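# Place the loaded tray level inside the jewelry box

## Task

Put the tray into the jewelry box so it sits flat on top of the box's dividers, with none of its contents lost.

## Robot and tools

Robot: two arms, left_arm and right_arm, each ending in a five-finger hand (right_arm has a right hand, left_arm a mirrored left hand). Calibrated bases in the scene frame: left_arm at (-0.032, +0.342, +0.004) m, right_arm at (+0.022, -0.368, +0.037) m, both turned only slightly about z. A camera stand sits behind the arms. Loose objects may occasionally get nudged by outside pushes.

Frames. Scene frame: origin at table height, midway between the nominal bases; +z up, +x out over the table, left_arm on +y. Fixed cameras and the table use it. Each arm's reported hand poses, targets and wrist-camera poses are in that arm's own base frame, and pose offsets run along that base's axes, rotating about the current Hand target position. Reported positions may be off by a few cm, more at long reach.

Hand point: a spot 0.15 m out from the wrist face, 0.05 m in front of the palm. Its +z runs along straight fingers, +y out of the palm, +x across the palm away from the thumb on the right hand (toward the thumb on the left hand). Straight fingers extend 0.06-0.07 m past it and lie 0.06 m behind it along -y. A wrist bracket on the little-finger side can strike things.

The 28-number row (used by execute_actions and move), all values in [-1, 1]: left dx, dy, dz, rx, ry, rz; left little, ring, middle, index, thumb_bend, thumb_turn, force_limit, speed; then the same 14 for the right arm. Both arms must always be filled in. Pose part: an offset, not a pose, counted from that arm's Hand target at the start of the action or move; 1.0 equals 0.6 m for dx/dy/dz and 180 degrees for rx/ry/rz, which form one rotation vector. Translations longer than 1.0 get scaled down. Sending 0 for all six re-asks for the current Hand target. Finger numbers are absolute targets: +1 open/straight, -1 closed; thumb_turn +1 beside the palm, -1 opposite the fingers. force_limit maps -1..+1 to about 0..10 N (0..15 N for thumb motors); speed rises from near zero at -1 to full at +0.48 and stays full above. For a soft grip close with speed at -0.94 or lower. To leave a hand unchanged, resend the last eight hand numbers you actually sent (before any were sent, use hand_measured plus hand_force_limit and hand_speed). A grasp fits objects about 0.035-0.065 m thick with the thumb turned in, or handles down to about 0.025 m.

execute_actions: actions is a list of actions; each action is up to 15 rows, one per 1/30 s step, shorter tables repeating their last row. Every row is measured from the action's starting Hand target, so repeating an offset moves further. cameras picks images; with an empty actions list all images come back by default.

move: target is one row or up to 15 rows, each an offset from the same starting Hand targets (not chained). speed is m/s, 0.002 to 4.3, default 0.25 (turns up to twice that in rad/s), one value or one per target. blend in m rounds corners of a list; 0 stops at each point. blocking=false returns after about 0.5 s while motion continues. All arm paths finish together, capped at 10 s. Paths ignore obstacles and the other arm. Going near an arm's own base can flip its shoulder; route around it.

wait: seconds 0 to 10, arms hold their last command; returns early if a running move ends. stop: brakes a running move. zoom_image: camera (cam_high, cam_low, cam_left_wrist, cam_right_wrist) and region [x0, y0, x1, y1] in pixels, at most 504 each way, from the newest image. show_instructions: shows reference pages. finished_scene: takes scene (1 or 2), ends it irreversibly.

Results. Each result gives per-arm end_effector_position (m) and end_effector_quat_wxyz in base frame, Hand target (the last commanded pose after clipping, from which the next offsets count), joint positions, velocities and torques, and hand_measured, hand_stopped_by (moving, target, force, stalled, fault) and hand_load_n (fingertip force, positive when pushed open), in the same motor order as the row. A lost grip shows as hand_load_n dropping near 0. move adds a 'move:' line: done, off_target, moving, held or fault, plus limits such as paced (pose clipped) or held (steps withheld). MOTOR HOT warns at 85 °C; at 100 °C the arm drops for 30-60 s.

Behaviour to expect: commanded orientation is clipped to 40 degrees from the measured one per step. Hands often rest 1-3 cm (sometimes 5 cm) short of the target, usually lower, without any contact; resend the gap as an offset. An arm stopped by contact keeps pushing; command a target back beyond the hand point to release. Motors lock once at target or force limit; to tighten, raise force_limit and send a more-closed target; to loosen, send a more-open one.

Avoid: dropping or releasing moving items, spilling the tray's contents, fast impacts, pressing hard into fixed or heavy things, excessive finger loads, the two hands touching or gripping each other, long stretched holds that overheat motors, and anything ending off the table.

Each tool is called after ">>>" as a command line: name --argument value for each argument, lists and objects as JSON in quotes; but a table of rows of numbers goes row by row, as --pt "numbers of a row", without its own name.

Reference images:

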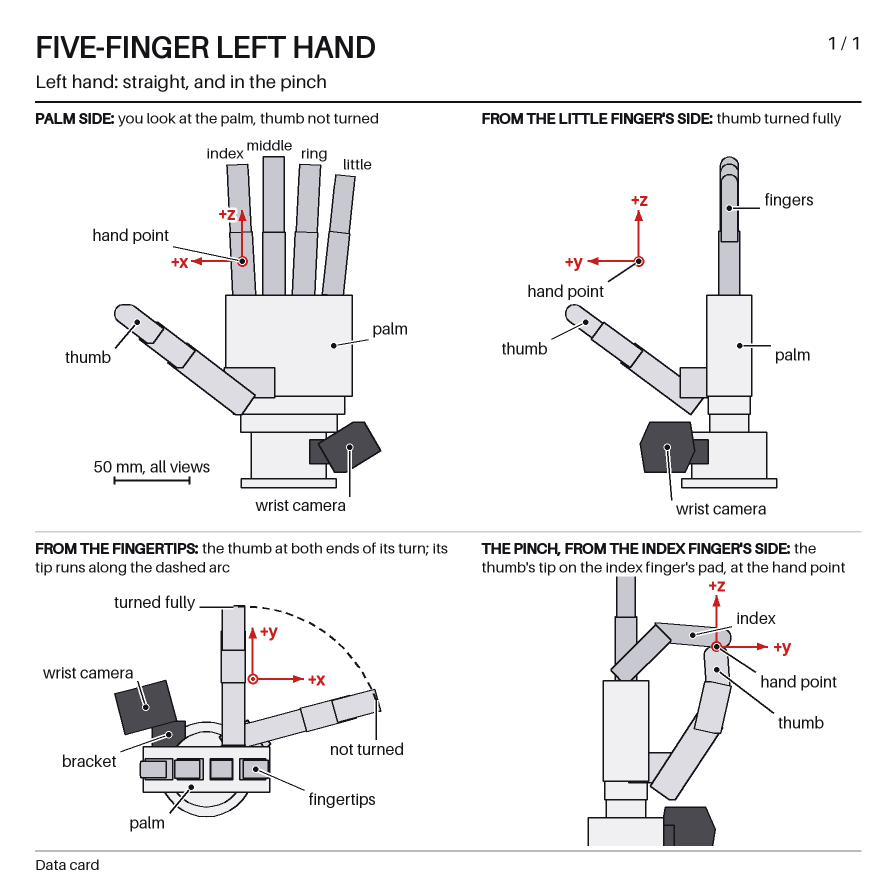

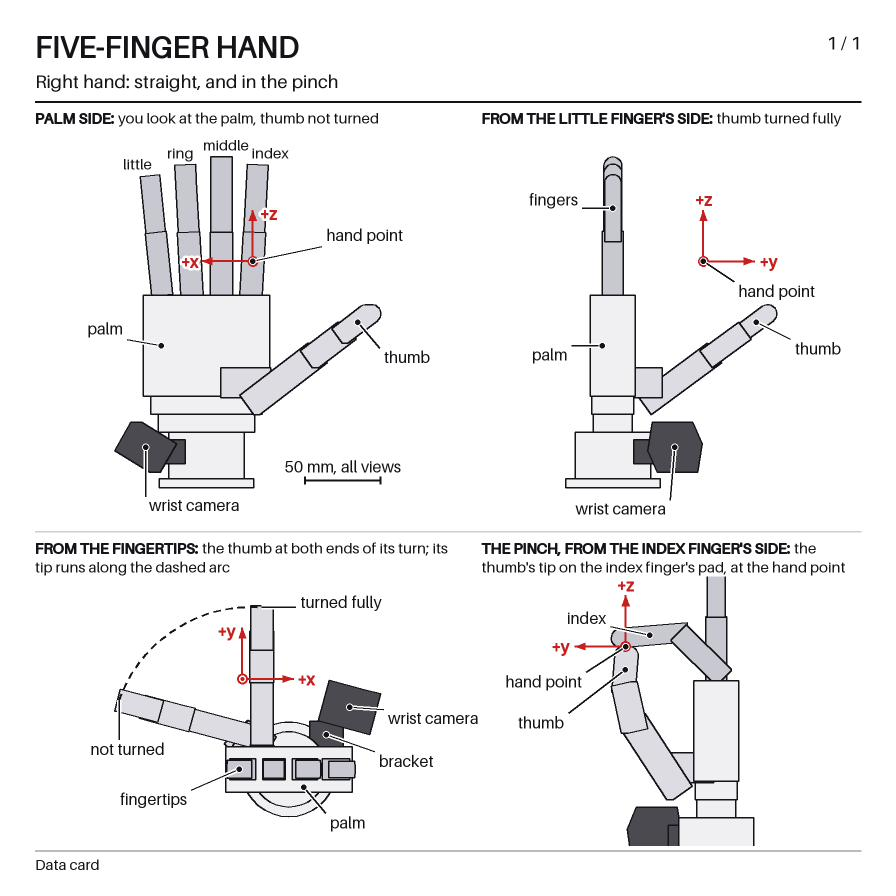

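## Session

>>> execute_actions --actions '[]' --cameras '["all"]'

>>> zoom_image --camera "cam_high" --region '[220, 100, 520, 325]'

>>> zoom_image --camera "cam_low" --region '[150, 170, 450, 395]'

Scene clock: 0.00 s.
left_arm: end_effector_position=(+0.8327, -0.2202, +0.2225) hand_measured=(+1.000, +1.000, +1.000, +1.000, +1.000, +1.000) hand_load_n=(+0.0, +0.0, +0.0, +0.0, +0.0, +0.0) hand_stopped_by=(target, target, target, target, target, target) hand_force_limit=0.00 hand_speed=-0.80 end_effector_quat_wxyz=(-0.111, -0.265, +0.650, -0.703) | right_arm: end_effector_position=(+0.6317, +0.4254, +0.2845) hand_measured=(+1.000, +1.000, +1.000, +1.000, +1.000, +1.000) hand_load_n=(+0.0, +0.0, +0.0, +0.0, +0.0, +0.0) hand_stopped_by=(target, target, target, target, target, target) hand_force_limit=0.00 hand_speed=-0.80 end_effector_quat_wxyz=(+0.466, -0.293, +0.828, -0.110)
Joint positions: left_arm=[-0.02 2.656 2.667 0.045 1.32 -0.598] | right_arm=[0.619 1.737 1.597 -0.497 0.423 1.294]
Joint velocities: within noise
Joint torques (N m): no reading
Motor temperatures (°C): left_arm=[22 25 23 20 19 20] | right_arm=[21 23 24 20 22 24]
Heat: left arm: hottest shoulder 25 °C; right arm: hottest elbow 24 °C.
Hand target: left_arm +0.8319, -0.2202, +0.2460; -0.096, -0.249, +0.652, -0.709 | right_arm +0.6362, +0.4286, +0.3121; +0.485, -0.284, +0.820, -0.104
camera_calibration:
cam_left_wrist: T_world_to_cam=[[0.25136, 0.1339, 0.958587, -0.398099], [-0.954176, 0.200429, 0.222206, 0.805569], [-0.162375, -0.970515, 0.178144, 0.0000613901], [0, 0, 0, 1]] pos_world=[0.868731, -0.108095, 0.202599]
cam_right_wrist: T_world_to_cam=[[-0.484042, 0.587249, -0.648724, 0.23712], [-0.0834175, 0.707017, 0.70226, -0.428412], [0.87106, 0.394038, -0.293239, -0.525231], [0, 0, 0, 1]] pos_world=[0.536546, 0.370607, 0.300664]

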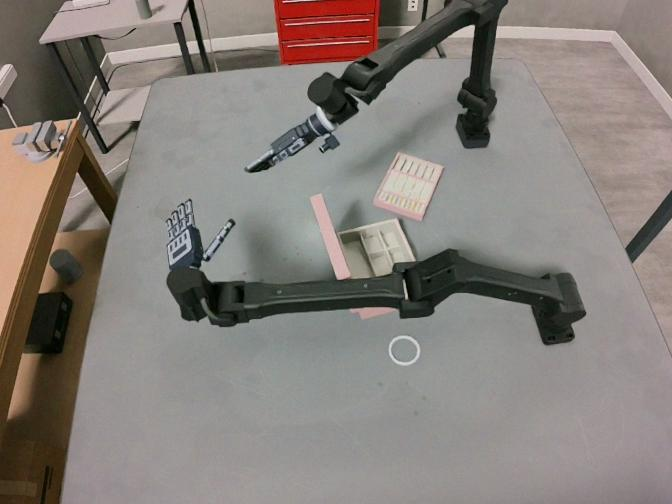

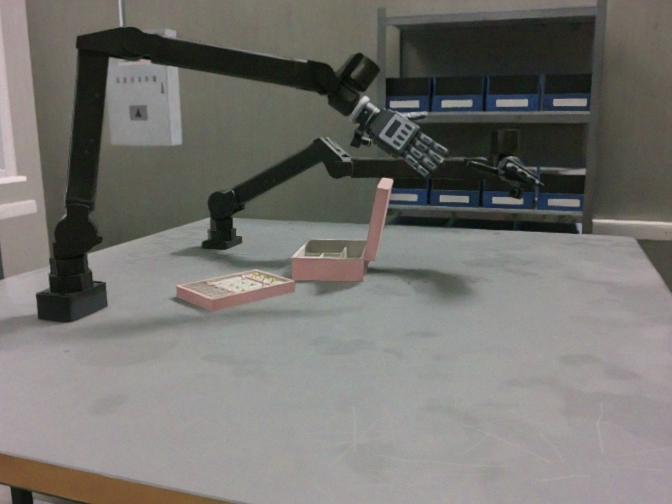

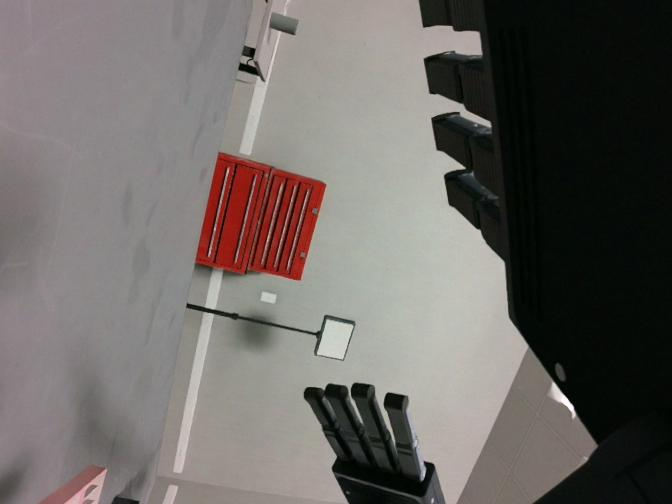

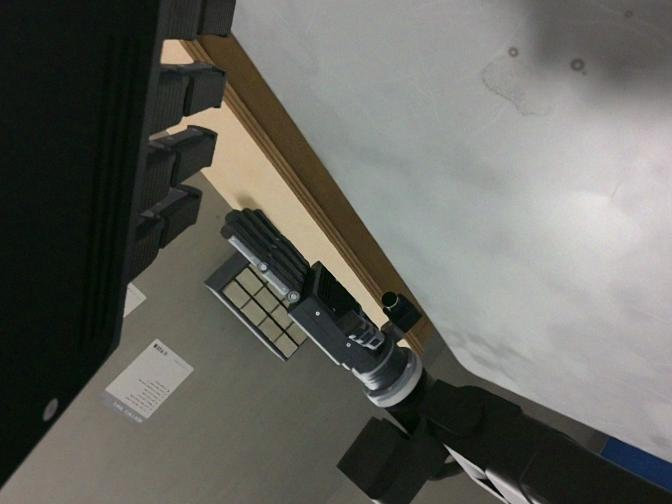

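Scaled by 1.680 from the camera's 672x504 image, which has a finer 960x720 frame.

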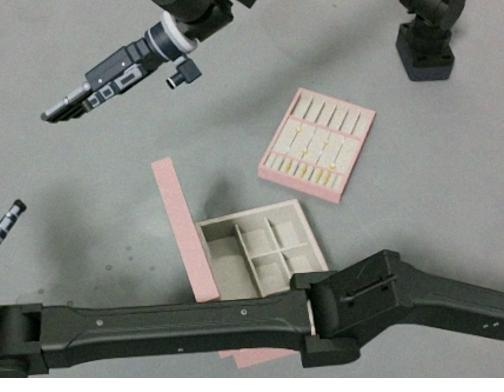

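Scaled by 1.680 from the camera's 672x504 image, which has a finer 960x720 frame.

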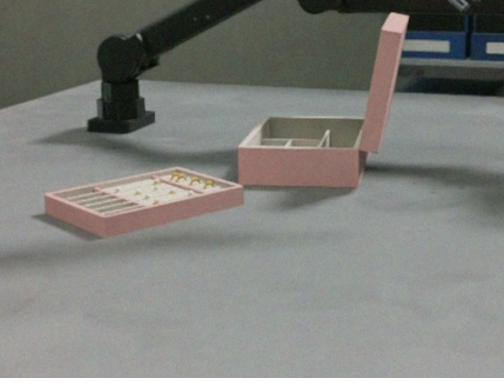

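>>> zoom_image --camera "cam_high" --region '[360, 140, 460, 230]'

>>> zoom_image --camera "cam_high" --region '[300, 185, 430, 325]'

>>> zoom_image --camera "cam_low" --region '[170, 165, 410, 325]'

Scaled by 5.040 from the camera's 672x504 image, which has a finer 960x720 frame.

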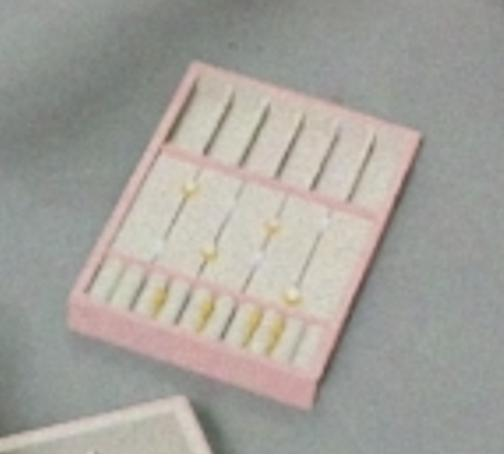

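Scaled by 3.600 from the camera's 672x504 image, which has a finer 960x720 frame.

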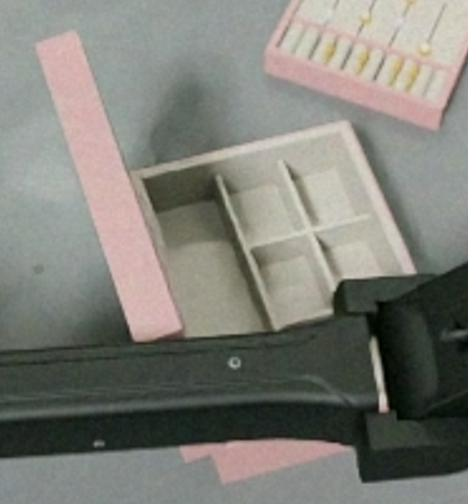

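Scaled by 2.100 from the camera's 672x504 image, which has a finer 960x720 frame.

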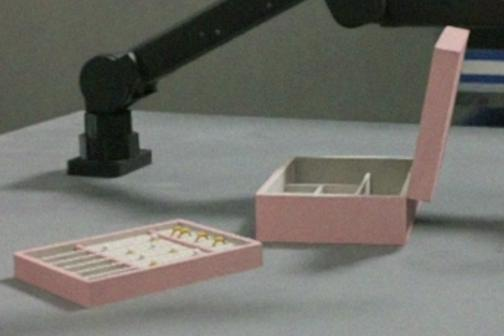

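>>> move --pt "0 0 0 0 0 0 1 1 1 1 1 -1 0 0 -0.3333 -0.3333 0.05 -0.153 0.079 0.249 1 1 1 1 1 -1 0 0" --pt "-0.3533 -0.0833 0.29 0.247 -0.104 -0.154 1 1 1 1 1 -1 0 0 -0.6 -0.48 0.02 -0.272 0.141 0.443 1 1 1 1 1 -1 0 0" --pt "-0.76 -0.16 0.1 0.4938 -0.2081 -0.3076 1 1 1 1 1 -1 0 0 -0.8133 -0.6017 -0.1 -0.3406 0.1762 0.554 1 1 1 1 1 -1 0 0" --speed '[0.3,0.3,0.3]' --blend '[0.05,0.05,0]' --cameras '["all"]'

Scene clock: 39.17 s.
left_arm: end_effector_position=(+0.3791, -0.3214, +0.2959) hand_measured=(+1.000, +1.000, +1.000, +1.000, +1.000, -1.000) hand_load_n=(+0.0, +0.0, +0.0, +0.0, +0.0, +0.5) hand_stopped_by=(target, target, target, target, target, target) hand_force_limit=0.00 hand_speed=0.00 end_effector_quat_wxyz=(+0.034, +0.267, +0.963, -0.016) | right_arm: end_effector_position=(+0.1530, +0.0702, +0.2516) hand_measured=(+1.000, +1.000, +1.000, +1.000, +1.000, -1.000) hand_load_n=(+0.0, +0.0, +0.0, +0.0, +0.0, +0.0) hand_stopped_by=(target, target, target, target, target, target) hand_force_limit=0.00 hand_speed=0.00 end_effector_quat_wxyz=(-0.002, +0.961, -0.275, -0.001)
Joint positions: left_arm=[-0.806 1.718 1.905 -1.683 -0.007 1.306] | right_arm=[0.46 0.947 1.058 -1.681 -0.005 -0.554]
Joint torques (N m): left_arm=[0.38 -18.78 8.16 -0.1 -0.03 -0.11] | right_arm=[0.03 -4.42 8.36 0.08 0.18 -0.15]
Motor temperatures (°C): left_arm=[22 30 28 20 19 20] | right_arm=[21 27 33 20 22 24]
Heat: left arm: hottest shoulder 30 °C; right arm: hottest elbow 33 °C.
Hand target: left_arm +0.3760, -0.3162, +0.3060; +0.000, +0.261, +0.965, +0.000 | right_arm +0.1482, +0.0676, +0.2521; -0.001, +0.965, -0.263, +0.000
Off the commanded pose: left_arm 0.012 m, 4 deg | right_arm 0.006 m, 1 deg.
joint sent to its limit (left arm) — joint 4 (wrist pitch), lower limit. The joint targets are off in orientation, not in position.
move: off_target (left_arm); blend cut to 0 m at target 1
camera_calibration:
cam_left_wrist: T_world_to_cam=[[-0.722999, -0.68889, 0.0519803, 0.032398], [-0.63556, 0.692746, 0.340833, 0.378982], [-0.270806, 0.213386, -0.938686, 0.567206], [0, 0, 0, 1]] pos_world=[0.417892, -0.361253, 0.401574]
cam_right_wrist: T_world_to_cam=[[-0.244902, -0.969536, -0.00479395, 0.103395], [-0.893804, 0.223851, 0.388595, 0.0427954], [-0.375684, 0.0994525, -0.921396, 0.39152], [0, 0, 0, 1]] pos_world=[0.21066, 0.0517276, 0.34461]

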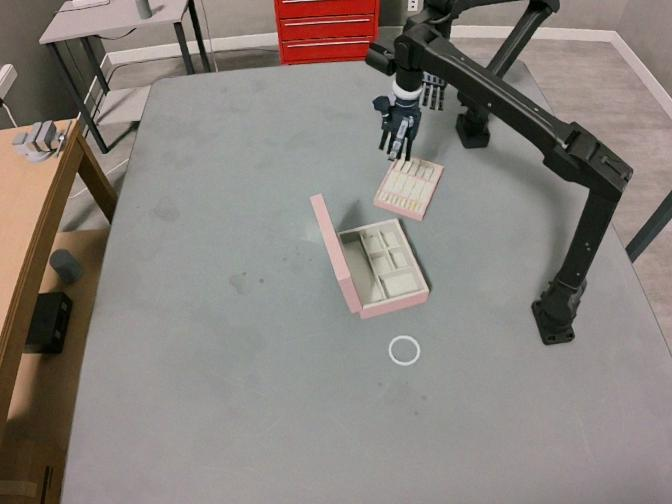

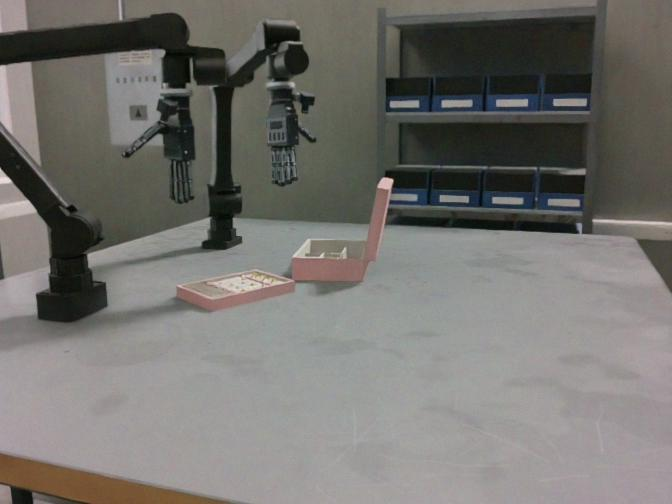

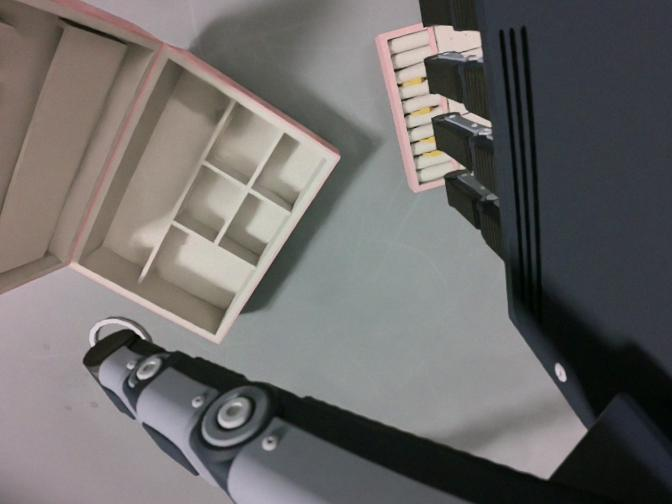

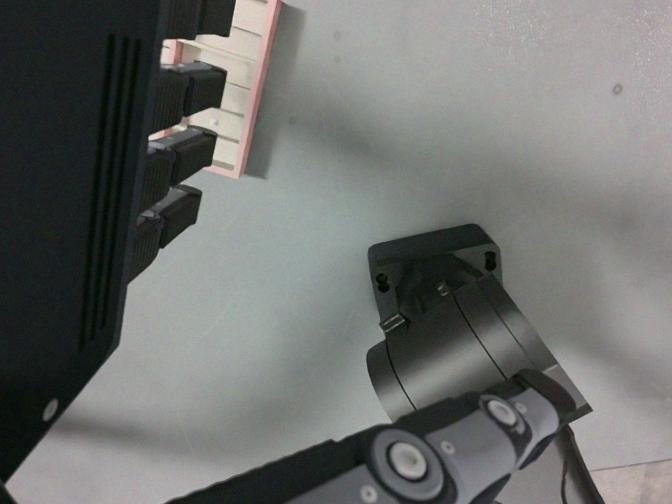

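>>> zoom_image --camera "cam_left_wrist" --region '[360, 10, 480, 210]'

>>> zoom_image --camera "cam_right_wrist" --region '[150, 0, 300, 200]'

>>> zoom_image --camera "cam_high" --region '[300, 140, 460, 330]'

Scaled by 2.520 from the camera's 672x504 image, which has a finer 960x720 frame.

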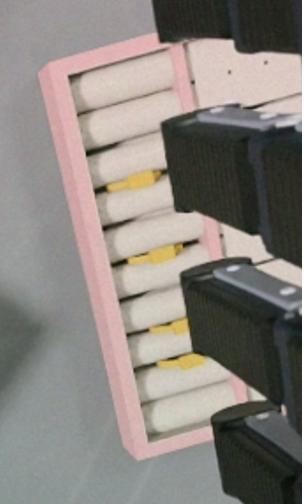

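Scaled by 2.520 from the camera's 672x504 image, which has a finer 960x720 frame.

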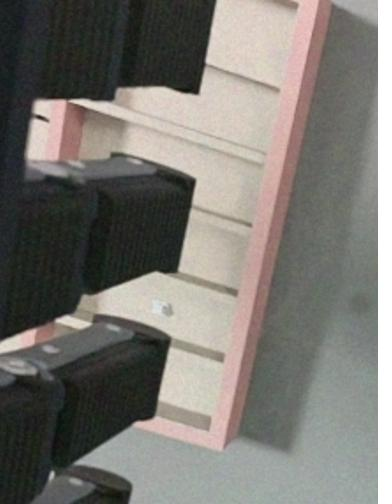

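Scaled by 2.653 from the camera's 672x504 image, which has a finer 960x720 frame.

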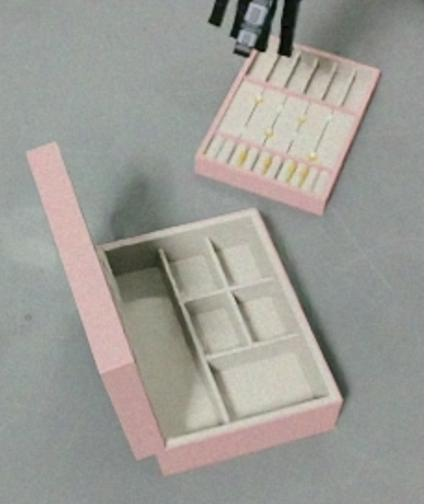

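>>> move --target '[0.008,0.008,-0.36,0,0,0,1,1,1,1,1,-1,0,0,-0.011,-0.0265,-0.328,0,0,0,1,1,1,1,1,-1,0,0]' --speed 0.12 --cameras '["cam_left_wrist","cam_right_wrist","cam_low"]'

Scene clock: 56.57 s.
left_arm: end_effector_position=(+0.3764, -0.3129, +0.0911) hand_measured=(+1.000, +1.000, +1.000, +1.000, +1.000, -1.000) hand_load_n=(+0.0, +0.0, +0.0, +0.0, +0.0, +0.0) hand_stopped_by=(target, target, target, target, target, target) hand_force_limit=0.00 hand_speed=0.00 end_effector_quat_wxyz=(-0.003, +0.262, +0.965, +0.003) | right_arm: end_effector_position=(+0.1411, +0.0549, +0.0596) hand_measured=(+1.000, +1.000, +1.000, +1.000, +1.000, -1.000) hand_load_n=(+0.0, +0.0, +0.0, +0.0, +0.0, +0.0) hand_stopped_by=(target, target, target, target, target, target) hand_force_limit=0.00 hand_speed=0.00 end_effector_quat_wxyz=(-0.005, +0.964, -0.266, +0.003)
Joint positions: left_arm=[-0.796 1.799 1.465 -1.244 -0.002 1.306] | right_arm=[0.428 0.976 0.562 -1.146 -0.004 -0.605]
Joint torques (N m): left_arm=[0.91 -17.55 7.94 0.28 0.14 0.02] | right_arm=[-1.85 -2.26 7.82 0.75 0.12 -0.14]
Heat: left arm: hottest shoulder 31 °C; right arm: hottest elbow 34 °C.
Hand target: left_arm +0.3808, -0.3114, +0.0901; +0.000, +0.261, +0.965, +0.000 | right_arm +0.1416, +0.0517, +0.0554; -0.001, +0.965, -0.263, +0.000
Off the commanded pose: left_arm 0.005 m, 0 deg | right_arm 0.005 m, 1 deg.
move: done
camera_calibration:
cam_left_wrist: T_world_to_cam=[[-0.712626, -0.699196, 0.0573604, 0.039406], [-0.619399, 0.665467, 0.416531, 0.41972], [-0.329408, 0.261301, -0.90731, 0.406647], [0, 0, 0, 1]] pos_world=[0.422009, -0.358015, 0.191868]
cam_right_wrist: T_world_to_cam=[[-0.226295, -0.974012, -0.0095507, 0.0825424], [-0.901392, 0.205687, 0.381032, 0.112619], [-0.369165, 0.0948346, -0.924513, 0.211264], [0, 0, 0, 1]] pos_world=[0.198185, 0.0371978, 0.153193]
Images, in order (width x height): cam_low 672x504, cam_left_wrist 672x504, cam_right_wrist 672x504.

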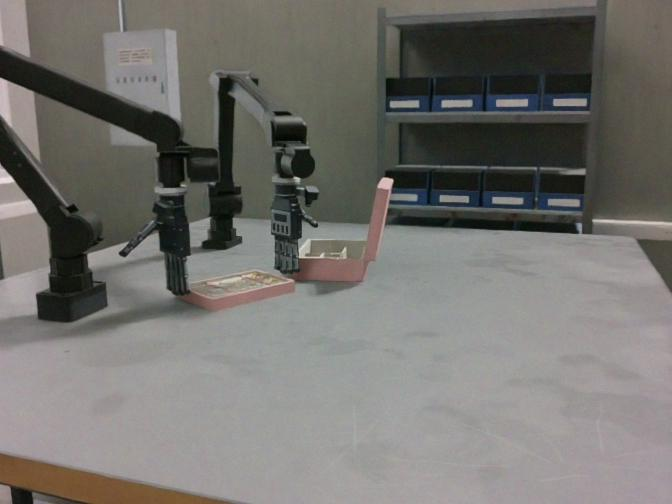

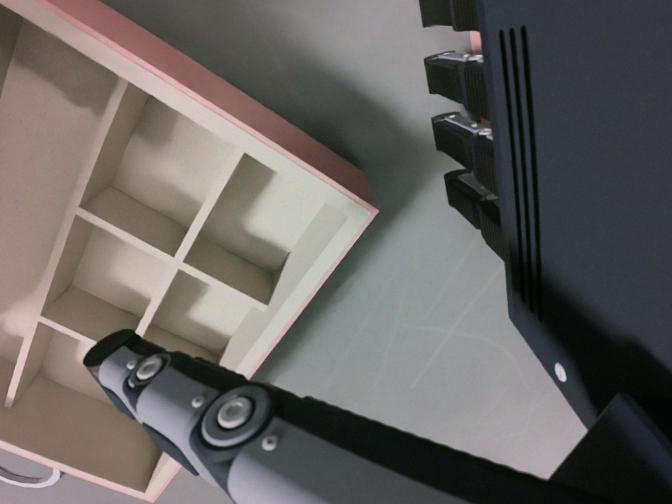

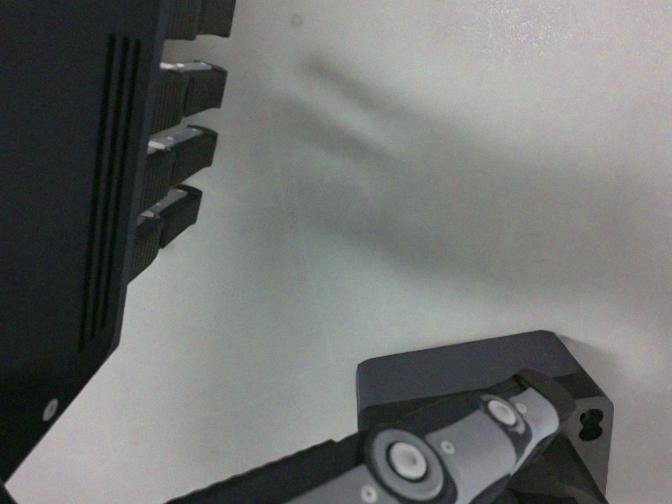

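>>> zoom_image --camera "cam_low" --region '[140, 180, 400, 320]'

>>> zoom_image --camera "cam_left_wrist" --region '[400, 0, 520, 250]'

Scaled by 1.938 from the camera's 672x504 image, which has a finer 960x720 frame.

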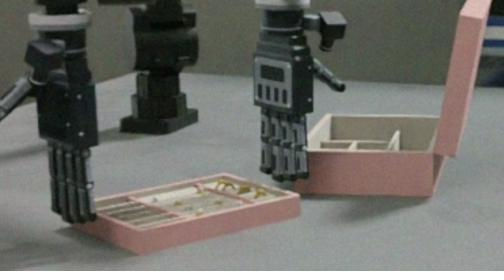

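Scaled by 2.016 from the camera's 672x504 image, which has a finer 960x720 frame.

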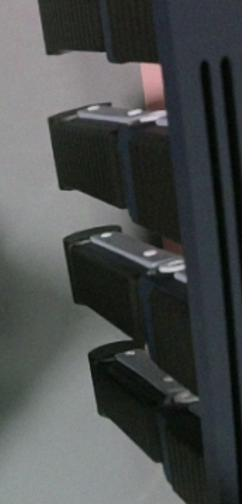

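>>> move --pt "0 0 -0.02 0 0 0 1 1 1 1 1 -1 0 0 0 0 -0.022 0 0 0 1 1 1 1 1 -1 0 0" --pt "-0.0207 -0.0482 -0.02 0 0 0 1 1 1 1 1 -1 0 0 0.0343 0.0453 -0.022 0 0 0 1 1 1 1 1 -1 0 0" --speed '[0.06,0.05]' --blend '[0.003,0]' --cameras '["cam_low","cam_left_wrist","cam_right_wrist"]'

Scene clock: 61.60 s.
left_arm: end_effector_position=(+0.3616, -0.3276, +0.0705) hand_measured=(+1.000, +1.000, +1.000, +1.000, +1.000, -1.000) hand_load_n=(+0.0, +0.0, +0.0, +0.0, +0.0, +0.0) hand_stopped_by=(target, target, target, target, target, target) hand_force_limit=0.00 hand_speed=0.00 end_effector_quat_wxyz=(-0.012, +0.264, +0.965, +0.008) | right_arm: end_effector_position=(+0.1435, +0.0643, +0.0367) hand_measured=(+1.000, +1.000, +1.000, +1.000, +1.000, -1.000) hand_load_n=(+0.0, +0.0, -6.0, -0.5, +0.0, +0.0) hand_stopped_by=(target, target, target, target, target, target) hand_force_limit=0.00 hand_speed=0.00 end_effector_quat_wxyz=(+0.014, +0.965, -0.261, -0.013)
Joint positions: left_arm=[-0.835 1.833 1.453 -1.219 -0.001 1.27] | right_arm=[0.47 1.088 0.551 -1.072 0.003 -0.573]
Joint torques (N m): left_arm=[-0.32 -17.32 11.03 -0.1 0.11 -0.16] | right_arm=[0.15 -2.55 11.54 0.88 -0.2 0.21]
Heat: left arm: hottest shoulder 31 °C; right arm: hottest elbow 34 °C.
Hand target: left_arm +0.3683, -0.3403, +0.0780; +0.000, +0.261, +0.965, +0.000 | right_arm +0.1621, +0.0789, +0.0421; -0.001, +0.965, -0.263, +0.000
Off the commanded pose: left_arm 0.016 m, 2 deg | right_arm 0.024 m, 2 deg.
move: off_target (left_arm, right_arm)
camera_calibration:
cam_left_wrist: T_world_to_cam=[[-0.713385, -0.698377, 0.057888, 0.0201764], [-0.611572, 0.660782, 0.435139, 0.423346], [-0.342143, 0.275019, -0.8985, 0.395321], [0, 0, 0, 1]] pos_world=[0.408557, -0.37437, 0.169814]
cam_right_wrist: T_world_to_cam=[[-0.216283, -0.97599, 0.025793, 0.0893989], [-0.887454, 0.207539, 0.411526, 0.118367], [-0.406998, 0.0661159, -0.911033, 0.196902], [0, 0, 0, 1]] pos_world=[0.204519, 0.0496684, 0.128367]
Images, in order (width x height): cam_low 672x504, cam_left_wrist 672x504, cam_right_wrist 672x504.

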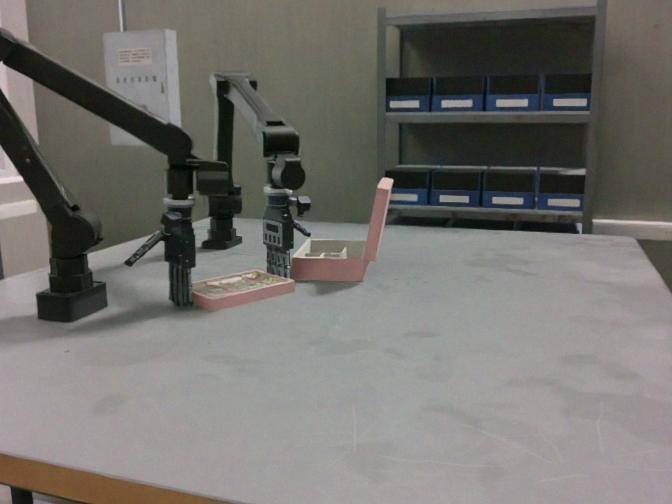

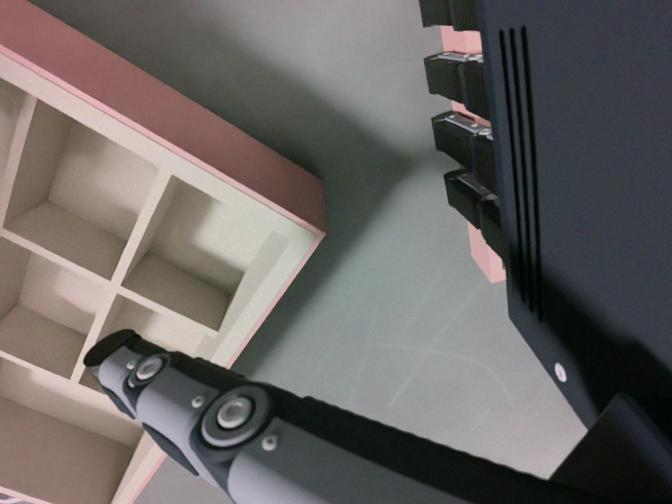

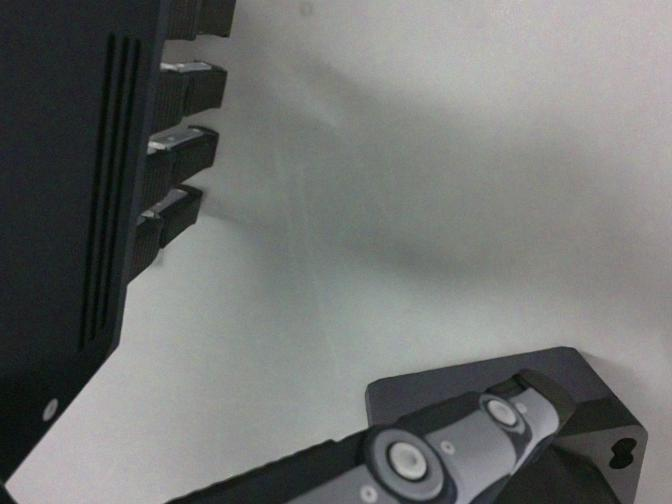

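>>> move --target '[0.01,-0.01,0.022,0,0,0,1,1,1,1,1,-1,0,0,0,0,0.02,0,0,0,1,1,1,1,1,-1,0,0]' --speed 0.05

Scene clock: 64.30 s.
left_arm: end_effector_position=(+0.3642, -0.3305, +0.0795) hand_measured=(+1.000, +1.000, +1.000, +1.000, +1.000, -1.000) hand_load_n=(-0.5, +0.0, +0.0, -0.5, +0.0, +0.0) hand_stopped_by=(target, target, target, target, target, target) hand_force_limit=0.00 hand_speed=0.00 end_effector_quat_wxyz=(-0.015, +0.263, +0.965, +0.010) | right_arm: end_effector_position=(+0.1438, +0.0655, +0.0396) hand_measured=(+1.000, +1.000, +1.000, +1.000, +1.000, -1.000) hand_load_n=(+0.0, +0.0, +0.0, +0.0, +0.0, +0.0) hand_stopped_by=(target, target, target, target, target, target) hand_force_limit=0.00 hand_speed=0.00 end_effector_quat_wxyz=(+0.014, +0.965, -0.261, -0.015)
Joint positions: left_arm=[-0.835 1.839 1.487 -1.254 -0.001 1.269] | right_arm=[0.473 1.088 0.559 -1.083 0.002 -0.57]
Joint torques (N m): left_arm=[-0.26 -17.44 12.46 -0.24 0.11 -0.14] | right_arm=[-0.38 -3.66 12.77 -0.1 -0.14 0.18]
Heat: left arm: hottest shoulder 31 °C; right arm: hottest elbow 34 °C.
Hand target: left_arm +0.3744, -0.3464, +0.0912; +0.000, +0.261, +0.965, +0.000 | right_arm +0.1620, +0.0788, +0.0541; -0.001, +0.965, -0.263, +0.000
Off the commanded pose: left_arm 0.022 m, 2 deg | right_arm 0.027 m, 2 deg.
move: off_target (left_arm, right_arm)

>>> move --target '[-0.005,-0.012,-0.005,0,0,0,1,1,1,1,1,-1,0,0,0.022,0.028,0.01,0,0,0,1,1,1,1,1,-1,0,0]' --speed 0.05

Scene clock: 66.90 s.
left_arm: end_effector_position=(+0.3629, -0.3340, +0.0761) hand_measured=(+1.000, +1.000, +1.000, +1.000, +1.000, -1.000) hand_load_n=(+0.0, +0.0, +0.0, -0.5, +0.0, +0.0) hand_stopped_by=(target, target, target, target, target, target) hand_force_limit=0.00 hand_speed=0.00 end_effector_quat_wxyz=(-0.017, +0.261, +0.965, +0.011) | right_arm: end_effector_position=(+0.1576, +0.0818, +0.0470) hand_measured=(+1.000, +1.000, +1.000, +1.000, +1.000, -1.000) hand_load_n=(+0.0, +0.0, +0.0, +0.0, +0.0, +0.0) hand_stopped_by=(target, target, target, target, target, target) hand_force_limit=0.00 hand_speed=0.00 end_effector_quat_wxyz=(+0.012, +0.965, -0.260, -0.012)
Joint positions: left_arm=[-0.84 1.851 1.494 -1.254 -0.001 1.259] | right_arm=[0.507 1.131 0.612 -1.085 0.001 -0.537]
Joint torques (N m): left_arm=[-0.85 -17.49 12.6 -0.2 0.12 -0.17] | right_arm=[-0.26 -3.37 12.96 -0.14 -0.1 0.17]
Heat: left arm: hottest shoulder 31 °C; right arm: hottest elbow 35 °C.
Hand target: left_arm +0.3714, -0.3535, +0.0882; +0.000, +0.261, +0.965, +0.000 | right_arm +0.1753, +0.0956, +0.0601; -0.001, +0.965, -0.263, +0.000
Off the commanded pose: left_arm 0.025 m, 2 deg | right_arm 0.026 m, 2 deg.
move: off_target (left_arm, right_arm)

>>> execute_actions --actions '[]' --cameras '["cam_low","cam_left_wrist","cam_right_wrist"]'

>>> zoom_image --camera "cam_low" --region '[140, 180, 400, 320]'

>>> zoom_image --camera "cam_right_wrist" --region '[100, 0, 250, 250]'

>>> zoom_image --camera "cam_left_wrist" --region '[400, 0, 550, 300]'

Scene clock: 68.63 s.
left_arm: end_effector_position=(+0.3629, -0.3340, +0.0761) hand_measured=(+1.000, +1.000, +1.000, +1.000, +1.000, -1.000) hand_load_n=(+0.0, +0.0, -0.5, -0.5, +0.0, +0.0) hand_stopped_by=(target, target, target, target, target, target) hand_force_limit=0.00 hand_speed=0.00 end_effector_quat_wxyz=(-0.017, +0.261, +0.965, +0.011) | right_arm: end_effector_position=(+0.1576, +0.0818, +0.0470) hand_measured=(+1.000, +1.000, +1.000, +1.000, +1.000, -1.000) hand_load_n=(-0.5, +0.0, +0.0, +0.0, +0.0, +0.0) hand_stopped_by=(target, target, target, target, target, target) hand_force_limit=0.00 hand_speed=0.00 end_effector_quat_wxyz=(+0.012, +0.965, -0.261, -0.012)
Joint positions: left_arm=[-0.84 1.851 1.494 -1.254 -0.001 1.259] | right_arm=[0.507 1.131 0.612 -1.085 0.001 -0.537]
Joint velocities: within noise
Joint torques (N m): left_arm=[-0.85 -17.49 12.6 -0.21 0.12 -0.17] | right_arm=[-0.38 -3.66 12.96 -0.03 -0.12 0.19]
Motor temperatures (°C): left_arm=[22 31 28 20 19 20] | right_arm=[21 26 35 20 22 24]
Heat: left arm: hottest shoulder 31 °C; right arm: hottest elbow 35 °C.
Hand target: left_arm +0.3714, -0.3535, +0.0882; +0.000, +0.261, +0.965, +0.000 | right_arm +0.1753, +0.0956, +0.0601; -0.001, +0.965, -0.263, +0.000
Off the commanded pose: left_arm 0.025 m, 2 deg | right_arm 0.026 m, 2 deg.
camera_calibration:
cam_left_wrist: T_world_to_cam=[[-0.709401, -0.702499, 0.0569742, 0.0135432], [-0.611155, 0.653391, 0.446732, 0.422385], [-0.351055, 0.282092, -0.892852, 0.407734], [0, 0, 0, 1]] pos_world=[0.410888, -0.381487, 0.174581]
cam_right_wrist: T_world_to_cam=[[-0.215318, -0.976295, 0.0220462, 0.109418], [-0.889378, 0.205372, 0.408447, 0.123642], [-0.403293, 0.0683387, -0.912516, 0.210048], [0, 0, 0, 1]] pos_world=[0.218235, 0.0670775, 0.138759]
Images, in order (width x height): cam_low 672x504, cam_left_wrist 672x504, cam_right_wrist 672x504.

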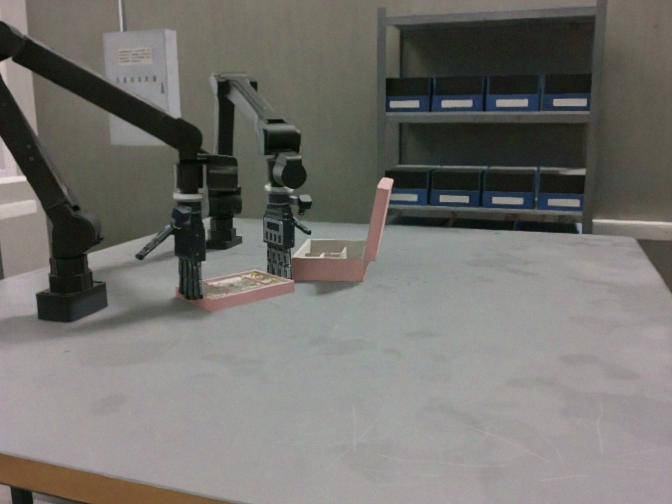

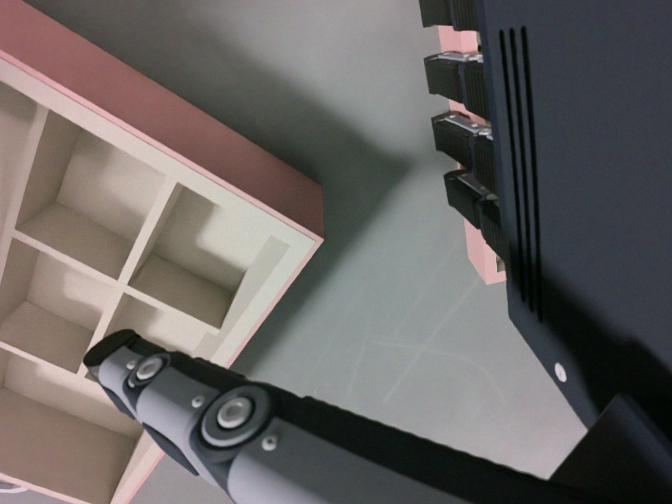

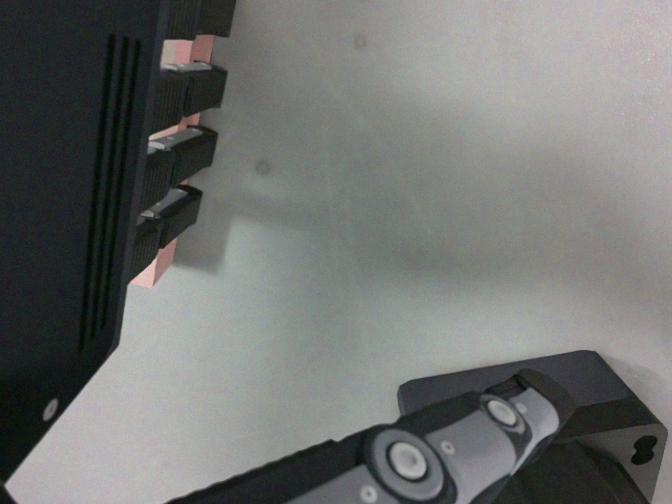

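Scaled by 1.938 from the camera's 672x504 image, which has a finer 960x720 frame.

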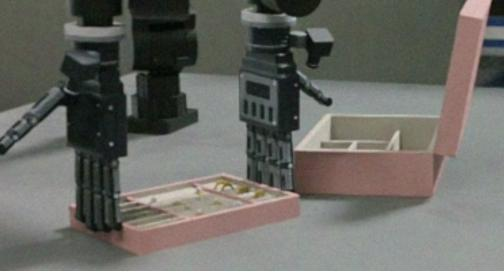

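Scaled by 2.016 from the camera's 672x504 image, which has a finer 960x720 frame.

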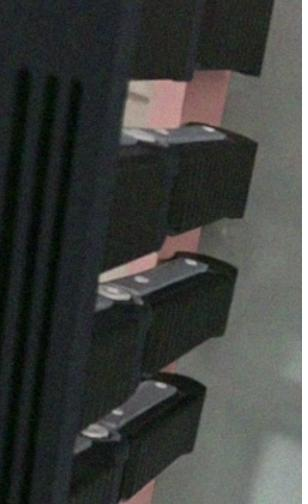

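Scaled by 1.680 from the camera's 672x504 image, which has a finer 960x720 frame.

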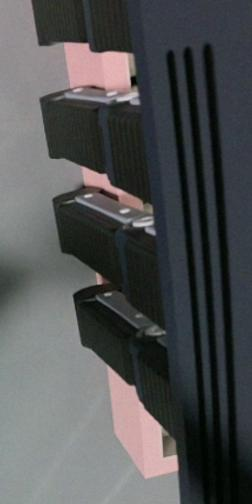

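>>> move --target '[-0.011,-0.018,-0.004,0,0,0,1,1,1,1,1,-1,0,0,0.011,0.018,-0.006,0,0,0,1,1,1,1,1,-1,0,0]' --speed 0.05

Scene clock: 77.97 s.
left_arm: end_effector_position=(+0.3621, -0.3359, +0.0753) hand_measured=(+1.000, +1.000, +1.000, +1.000, +1.000, -1.000) hand_load_n=(+0.0, +0.0, -0.5, -3.5, +0.0, +0.0) hand_stopped_by=(target, target, target, target, target, target) hand_force_limit=0.00 hand_speed=0.00 end_effector_quat_wxyz=(-0.016, +0.259, +0.966, +0.018) | right_arm: end_effector_position=(+0.1558, +0.0849, +0.0428) hand_measured=(+1.000, +1.000, +1.000, +1.000, +1.000, -1.000) hand_load_n=(+0.0, -0.5, -1.0, -1.0, +0.0, +0.0) hand_stopped_by=(target, target, target, target, target, target) hand_force_limit=0.00 hand_speed=0.00 end_effector_quat_wxyz=(+0.024, +0.965, -0.261, -0.021)
Joint positions: left_arm=[-0.848 1.858 1.5 -1.258 -0.012 1.246] | right_arm=[0.523 1.169 0.619 -1.085 0.003 -0.52]
Joint torques (N m): left_arm=[-2.14 -17.38 12.86 -0.03 0.54 -0.23] | right_arm=[0.21 -3.84 13.75 0.54 -0.23 0.21]
Heat: left arm: hottest shoulder 31 °C; right arm: hottest elbow 38 °C.
Hand target: left_arm +0.3647, -0.3643, +0.0858; +0.000, +0.261, +0.965, +0.000 | right_arm +0.1819, +0.1064, +0.0565; -0.001, +0.965, -0.263, +0.000
Off the commanded pose: left_arm 0.030 m, 3 deg | right_arm 0.036 m, 4 deg.
move: off_target (left_arm, right_arm)

>>> move --target '[0.0022,0.0077,0,0,0,0.05,1,1,1,1,1,-1,0,0,0.087,-0.024,0,0,0,0.0556,1,1,1,1,1,-1,0,0]' --speed 0.05

Scene clock: 83.47 s.
left_arm: end_effector_position=(+0.3565, -0.3312, +0.0756) hand_measured=(+1.000, +1.000, +1.000, +1.000, +1.000, -1.000) hand_load_n=(+0.0, +0.0, -1.5, -4.0, +0.0, +0.0) hand_stopped_by=(target, target, target, target, target, target) hand_force_limit=0.00 hand_speed=0.00 end_effector_quat_wxyz=(-0.019, +0.191, +0.981, +0.026) | right_arm: end_effector_position=(+0.1940, +0.0694, +0.0435) hand_measured=(+1.000, +1.000, +1.000, +1.000, +1.000, -1.000) hand_load_n=(-0.5, -3.5, -1.5, +0.0, -0.5, +0.0) hand_stopped_by=(target, target, target, target, target, target) hand_force_limit=0.00 hand_speed=0.00 end_effector_quat_wxyz=(+0.037, +0.981, -0.188, -0.033)
Joint positions: left_arm=[-0.839 1.866 1.508 -1.274 -0.019 1.117] | right_arm=[0.45 1.274 0.696 -1.09 0.019 -0.74]
Joint torques (N m): left_arm=[-1.03 -17.38 13.45 0.31 0.78 -0.31] | right_arm=[-0.5 -5.19 14.74 1.13 -0.8 -0.21]
Heat: left arm: hottest shoulder 31 °C; right arm: hottest elbow 39 °C.
Hand target: left_arm +0.3660, -0.3598, +0.0859; +0.000, +0.185, +0.983, +0.000 | right_arm +0.2341, +0.0920, +0.0565; -0.001, +0.984, -0.178, +0.000
Off the commanded pose: left_arm 0.032 m, 4 deg | right_arm 0.048 m, 6 deg.
move: off_target (left_arm, right_arm)

>>> move --target '[0.0567,0.0113,0,0,0,0.05,1,1,1,1,1,-1,0,0,0.1427,-0.018,0,0,0,0.0556,1,1,1,1,1,-1,0,0]' --speed 0.05 --cameras '["cam_low","cam_left_wrist","cam_right_wrist"]'

Scene clock: 87.43 s.
left_arm: end_effector_position=(+0.3883, -0.3227, +0.0756) hand_measured=(+1.000, +1.000, +1.000, +1.000, +1.000, -1.000) hand_load_n=(+0.0, -1.0, -2.5, -3.5, +0.0, +0.0) hand_stopped_by=(target, target, target, target, target, target) hand_force_limit=0.00 hand_speed=0.00 end_effector_quat_wxyz=(-0.020, +0.111, +0.993, +0.028) | right_arm: end_effector_position=(+0.2794, +0.0587, +0.0455) hand_measured=(+1.000, +1.000, +1.000, +1.000, +1.000, -1.000) hand_load_n=(-0.5, -3.5, -2.0, +0.0, +0.0, +0.0) hand_stopped_by=(target, target, target, target, target, target) hand_force_limit=0.00 hand_speed=0.00 end_effector_quat_wxyz=(+0.033, +0.993, -0.106, -0.038)
Joint positions: left_arm=[-0.77 1.926 1.598 -1.309 -0.02 1.023] | right_arm=[0.348 1.457 0.879 -1.09 0.027 -1.009]
Joint torques (N m): left_arm=[-1.2 -18.14 13.76 0.43 0.8 -0.25] | right_arm=[-0.44 -8.23 14.28 1.32 -1.18 -0.21]
Motor temperatures (°C): left_arm=[22 31 30 20 19 20] | right_arm=[21 25 40 20 22 24]
Heat: left arm: hottest shoulder 31 °C; right arm: hottest elbow 40 °C.
Hand target: left_arm +0.4001, -0.3529, +0.0858; +0.000, +0.107, +0.994, +0.000 | right_arm +0.3196, +0.0813, +0.0564; -0.001, +0.996, -0.092, +0.000
Off the commanded pose: left_arm 0.034 m, 4 deg | right_arm 0.047 m, 6 deg.
move: off_target (left_arm, right_arm)
camera_calibration:
cam_left_wrist: T_world_to_cam=[[-0.465779, -0.884641, 0.0214523, -0.111147], [-0.779402, 0.421607, 0.463444, 0.419948], [-0.419026, 0.199143, -0.885866, 0.412172], [0, 0, 0, 1]] pos_world=[0.44825, -0.357459, 0.172891]
cam_right_wrist: T_world_to_cam=[[0.0993955, -0.993816, 0.0494962, 0.0249325], [-0.88316, -0.0651933, 0.46452, 0.248877], [-0.458421, -0.0898842, -0.884178, 0.282812], [0, 0, 0, 1]] pos_world=[0.346967, 0.0664238, 0.133214]
Images, in order (width x height): cam_low 672x504, cam_left_wrist 672x504, cam_right_wrist 672x504.

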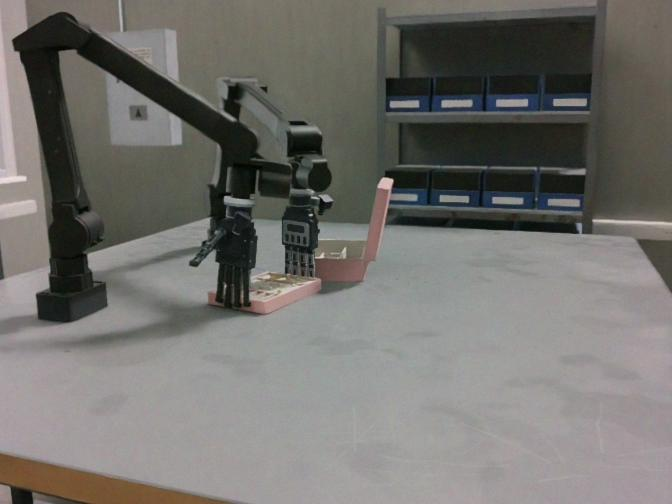

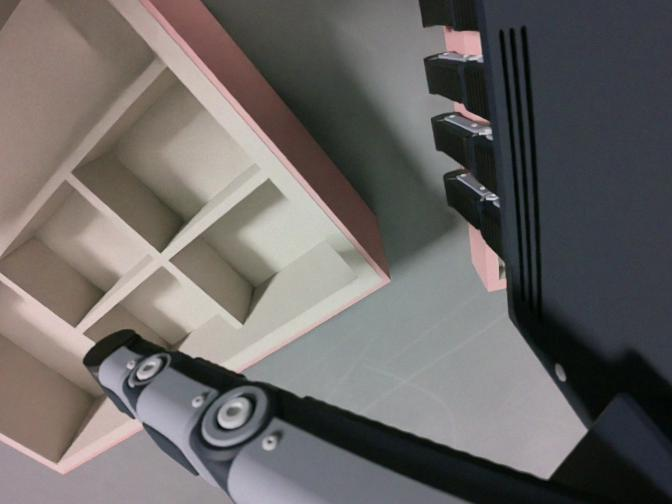

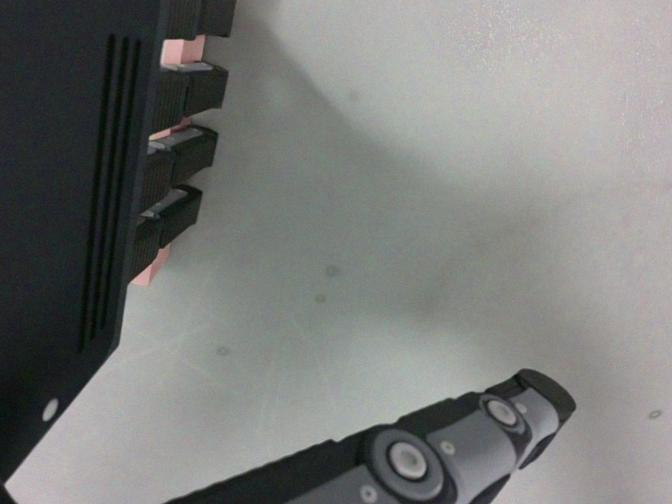

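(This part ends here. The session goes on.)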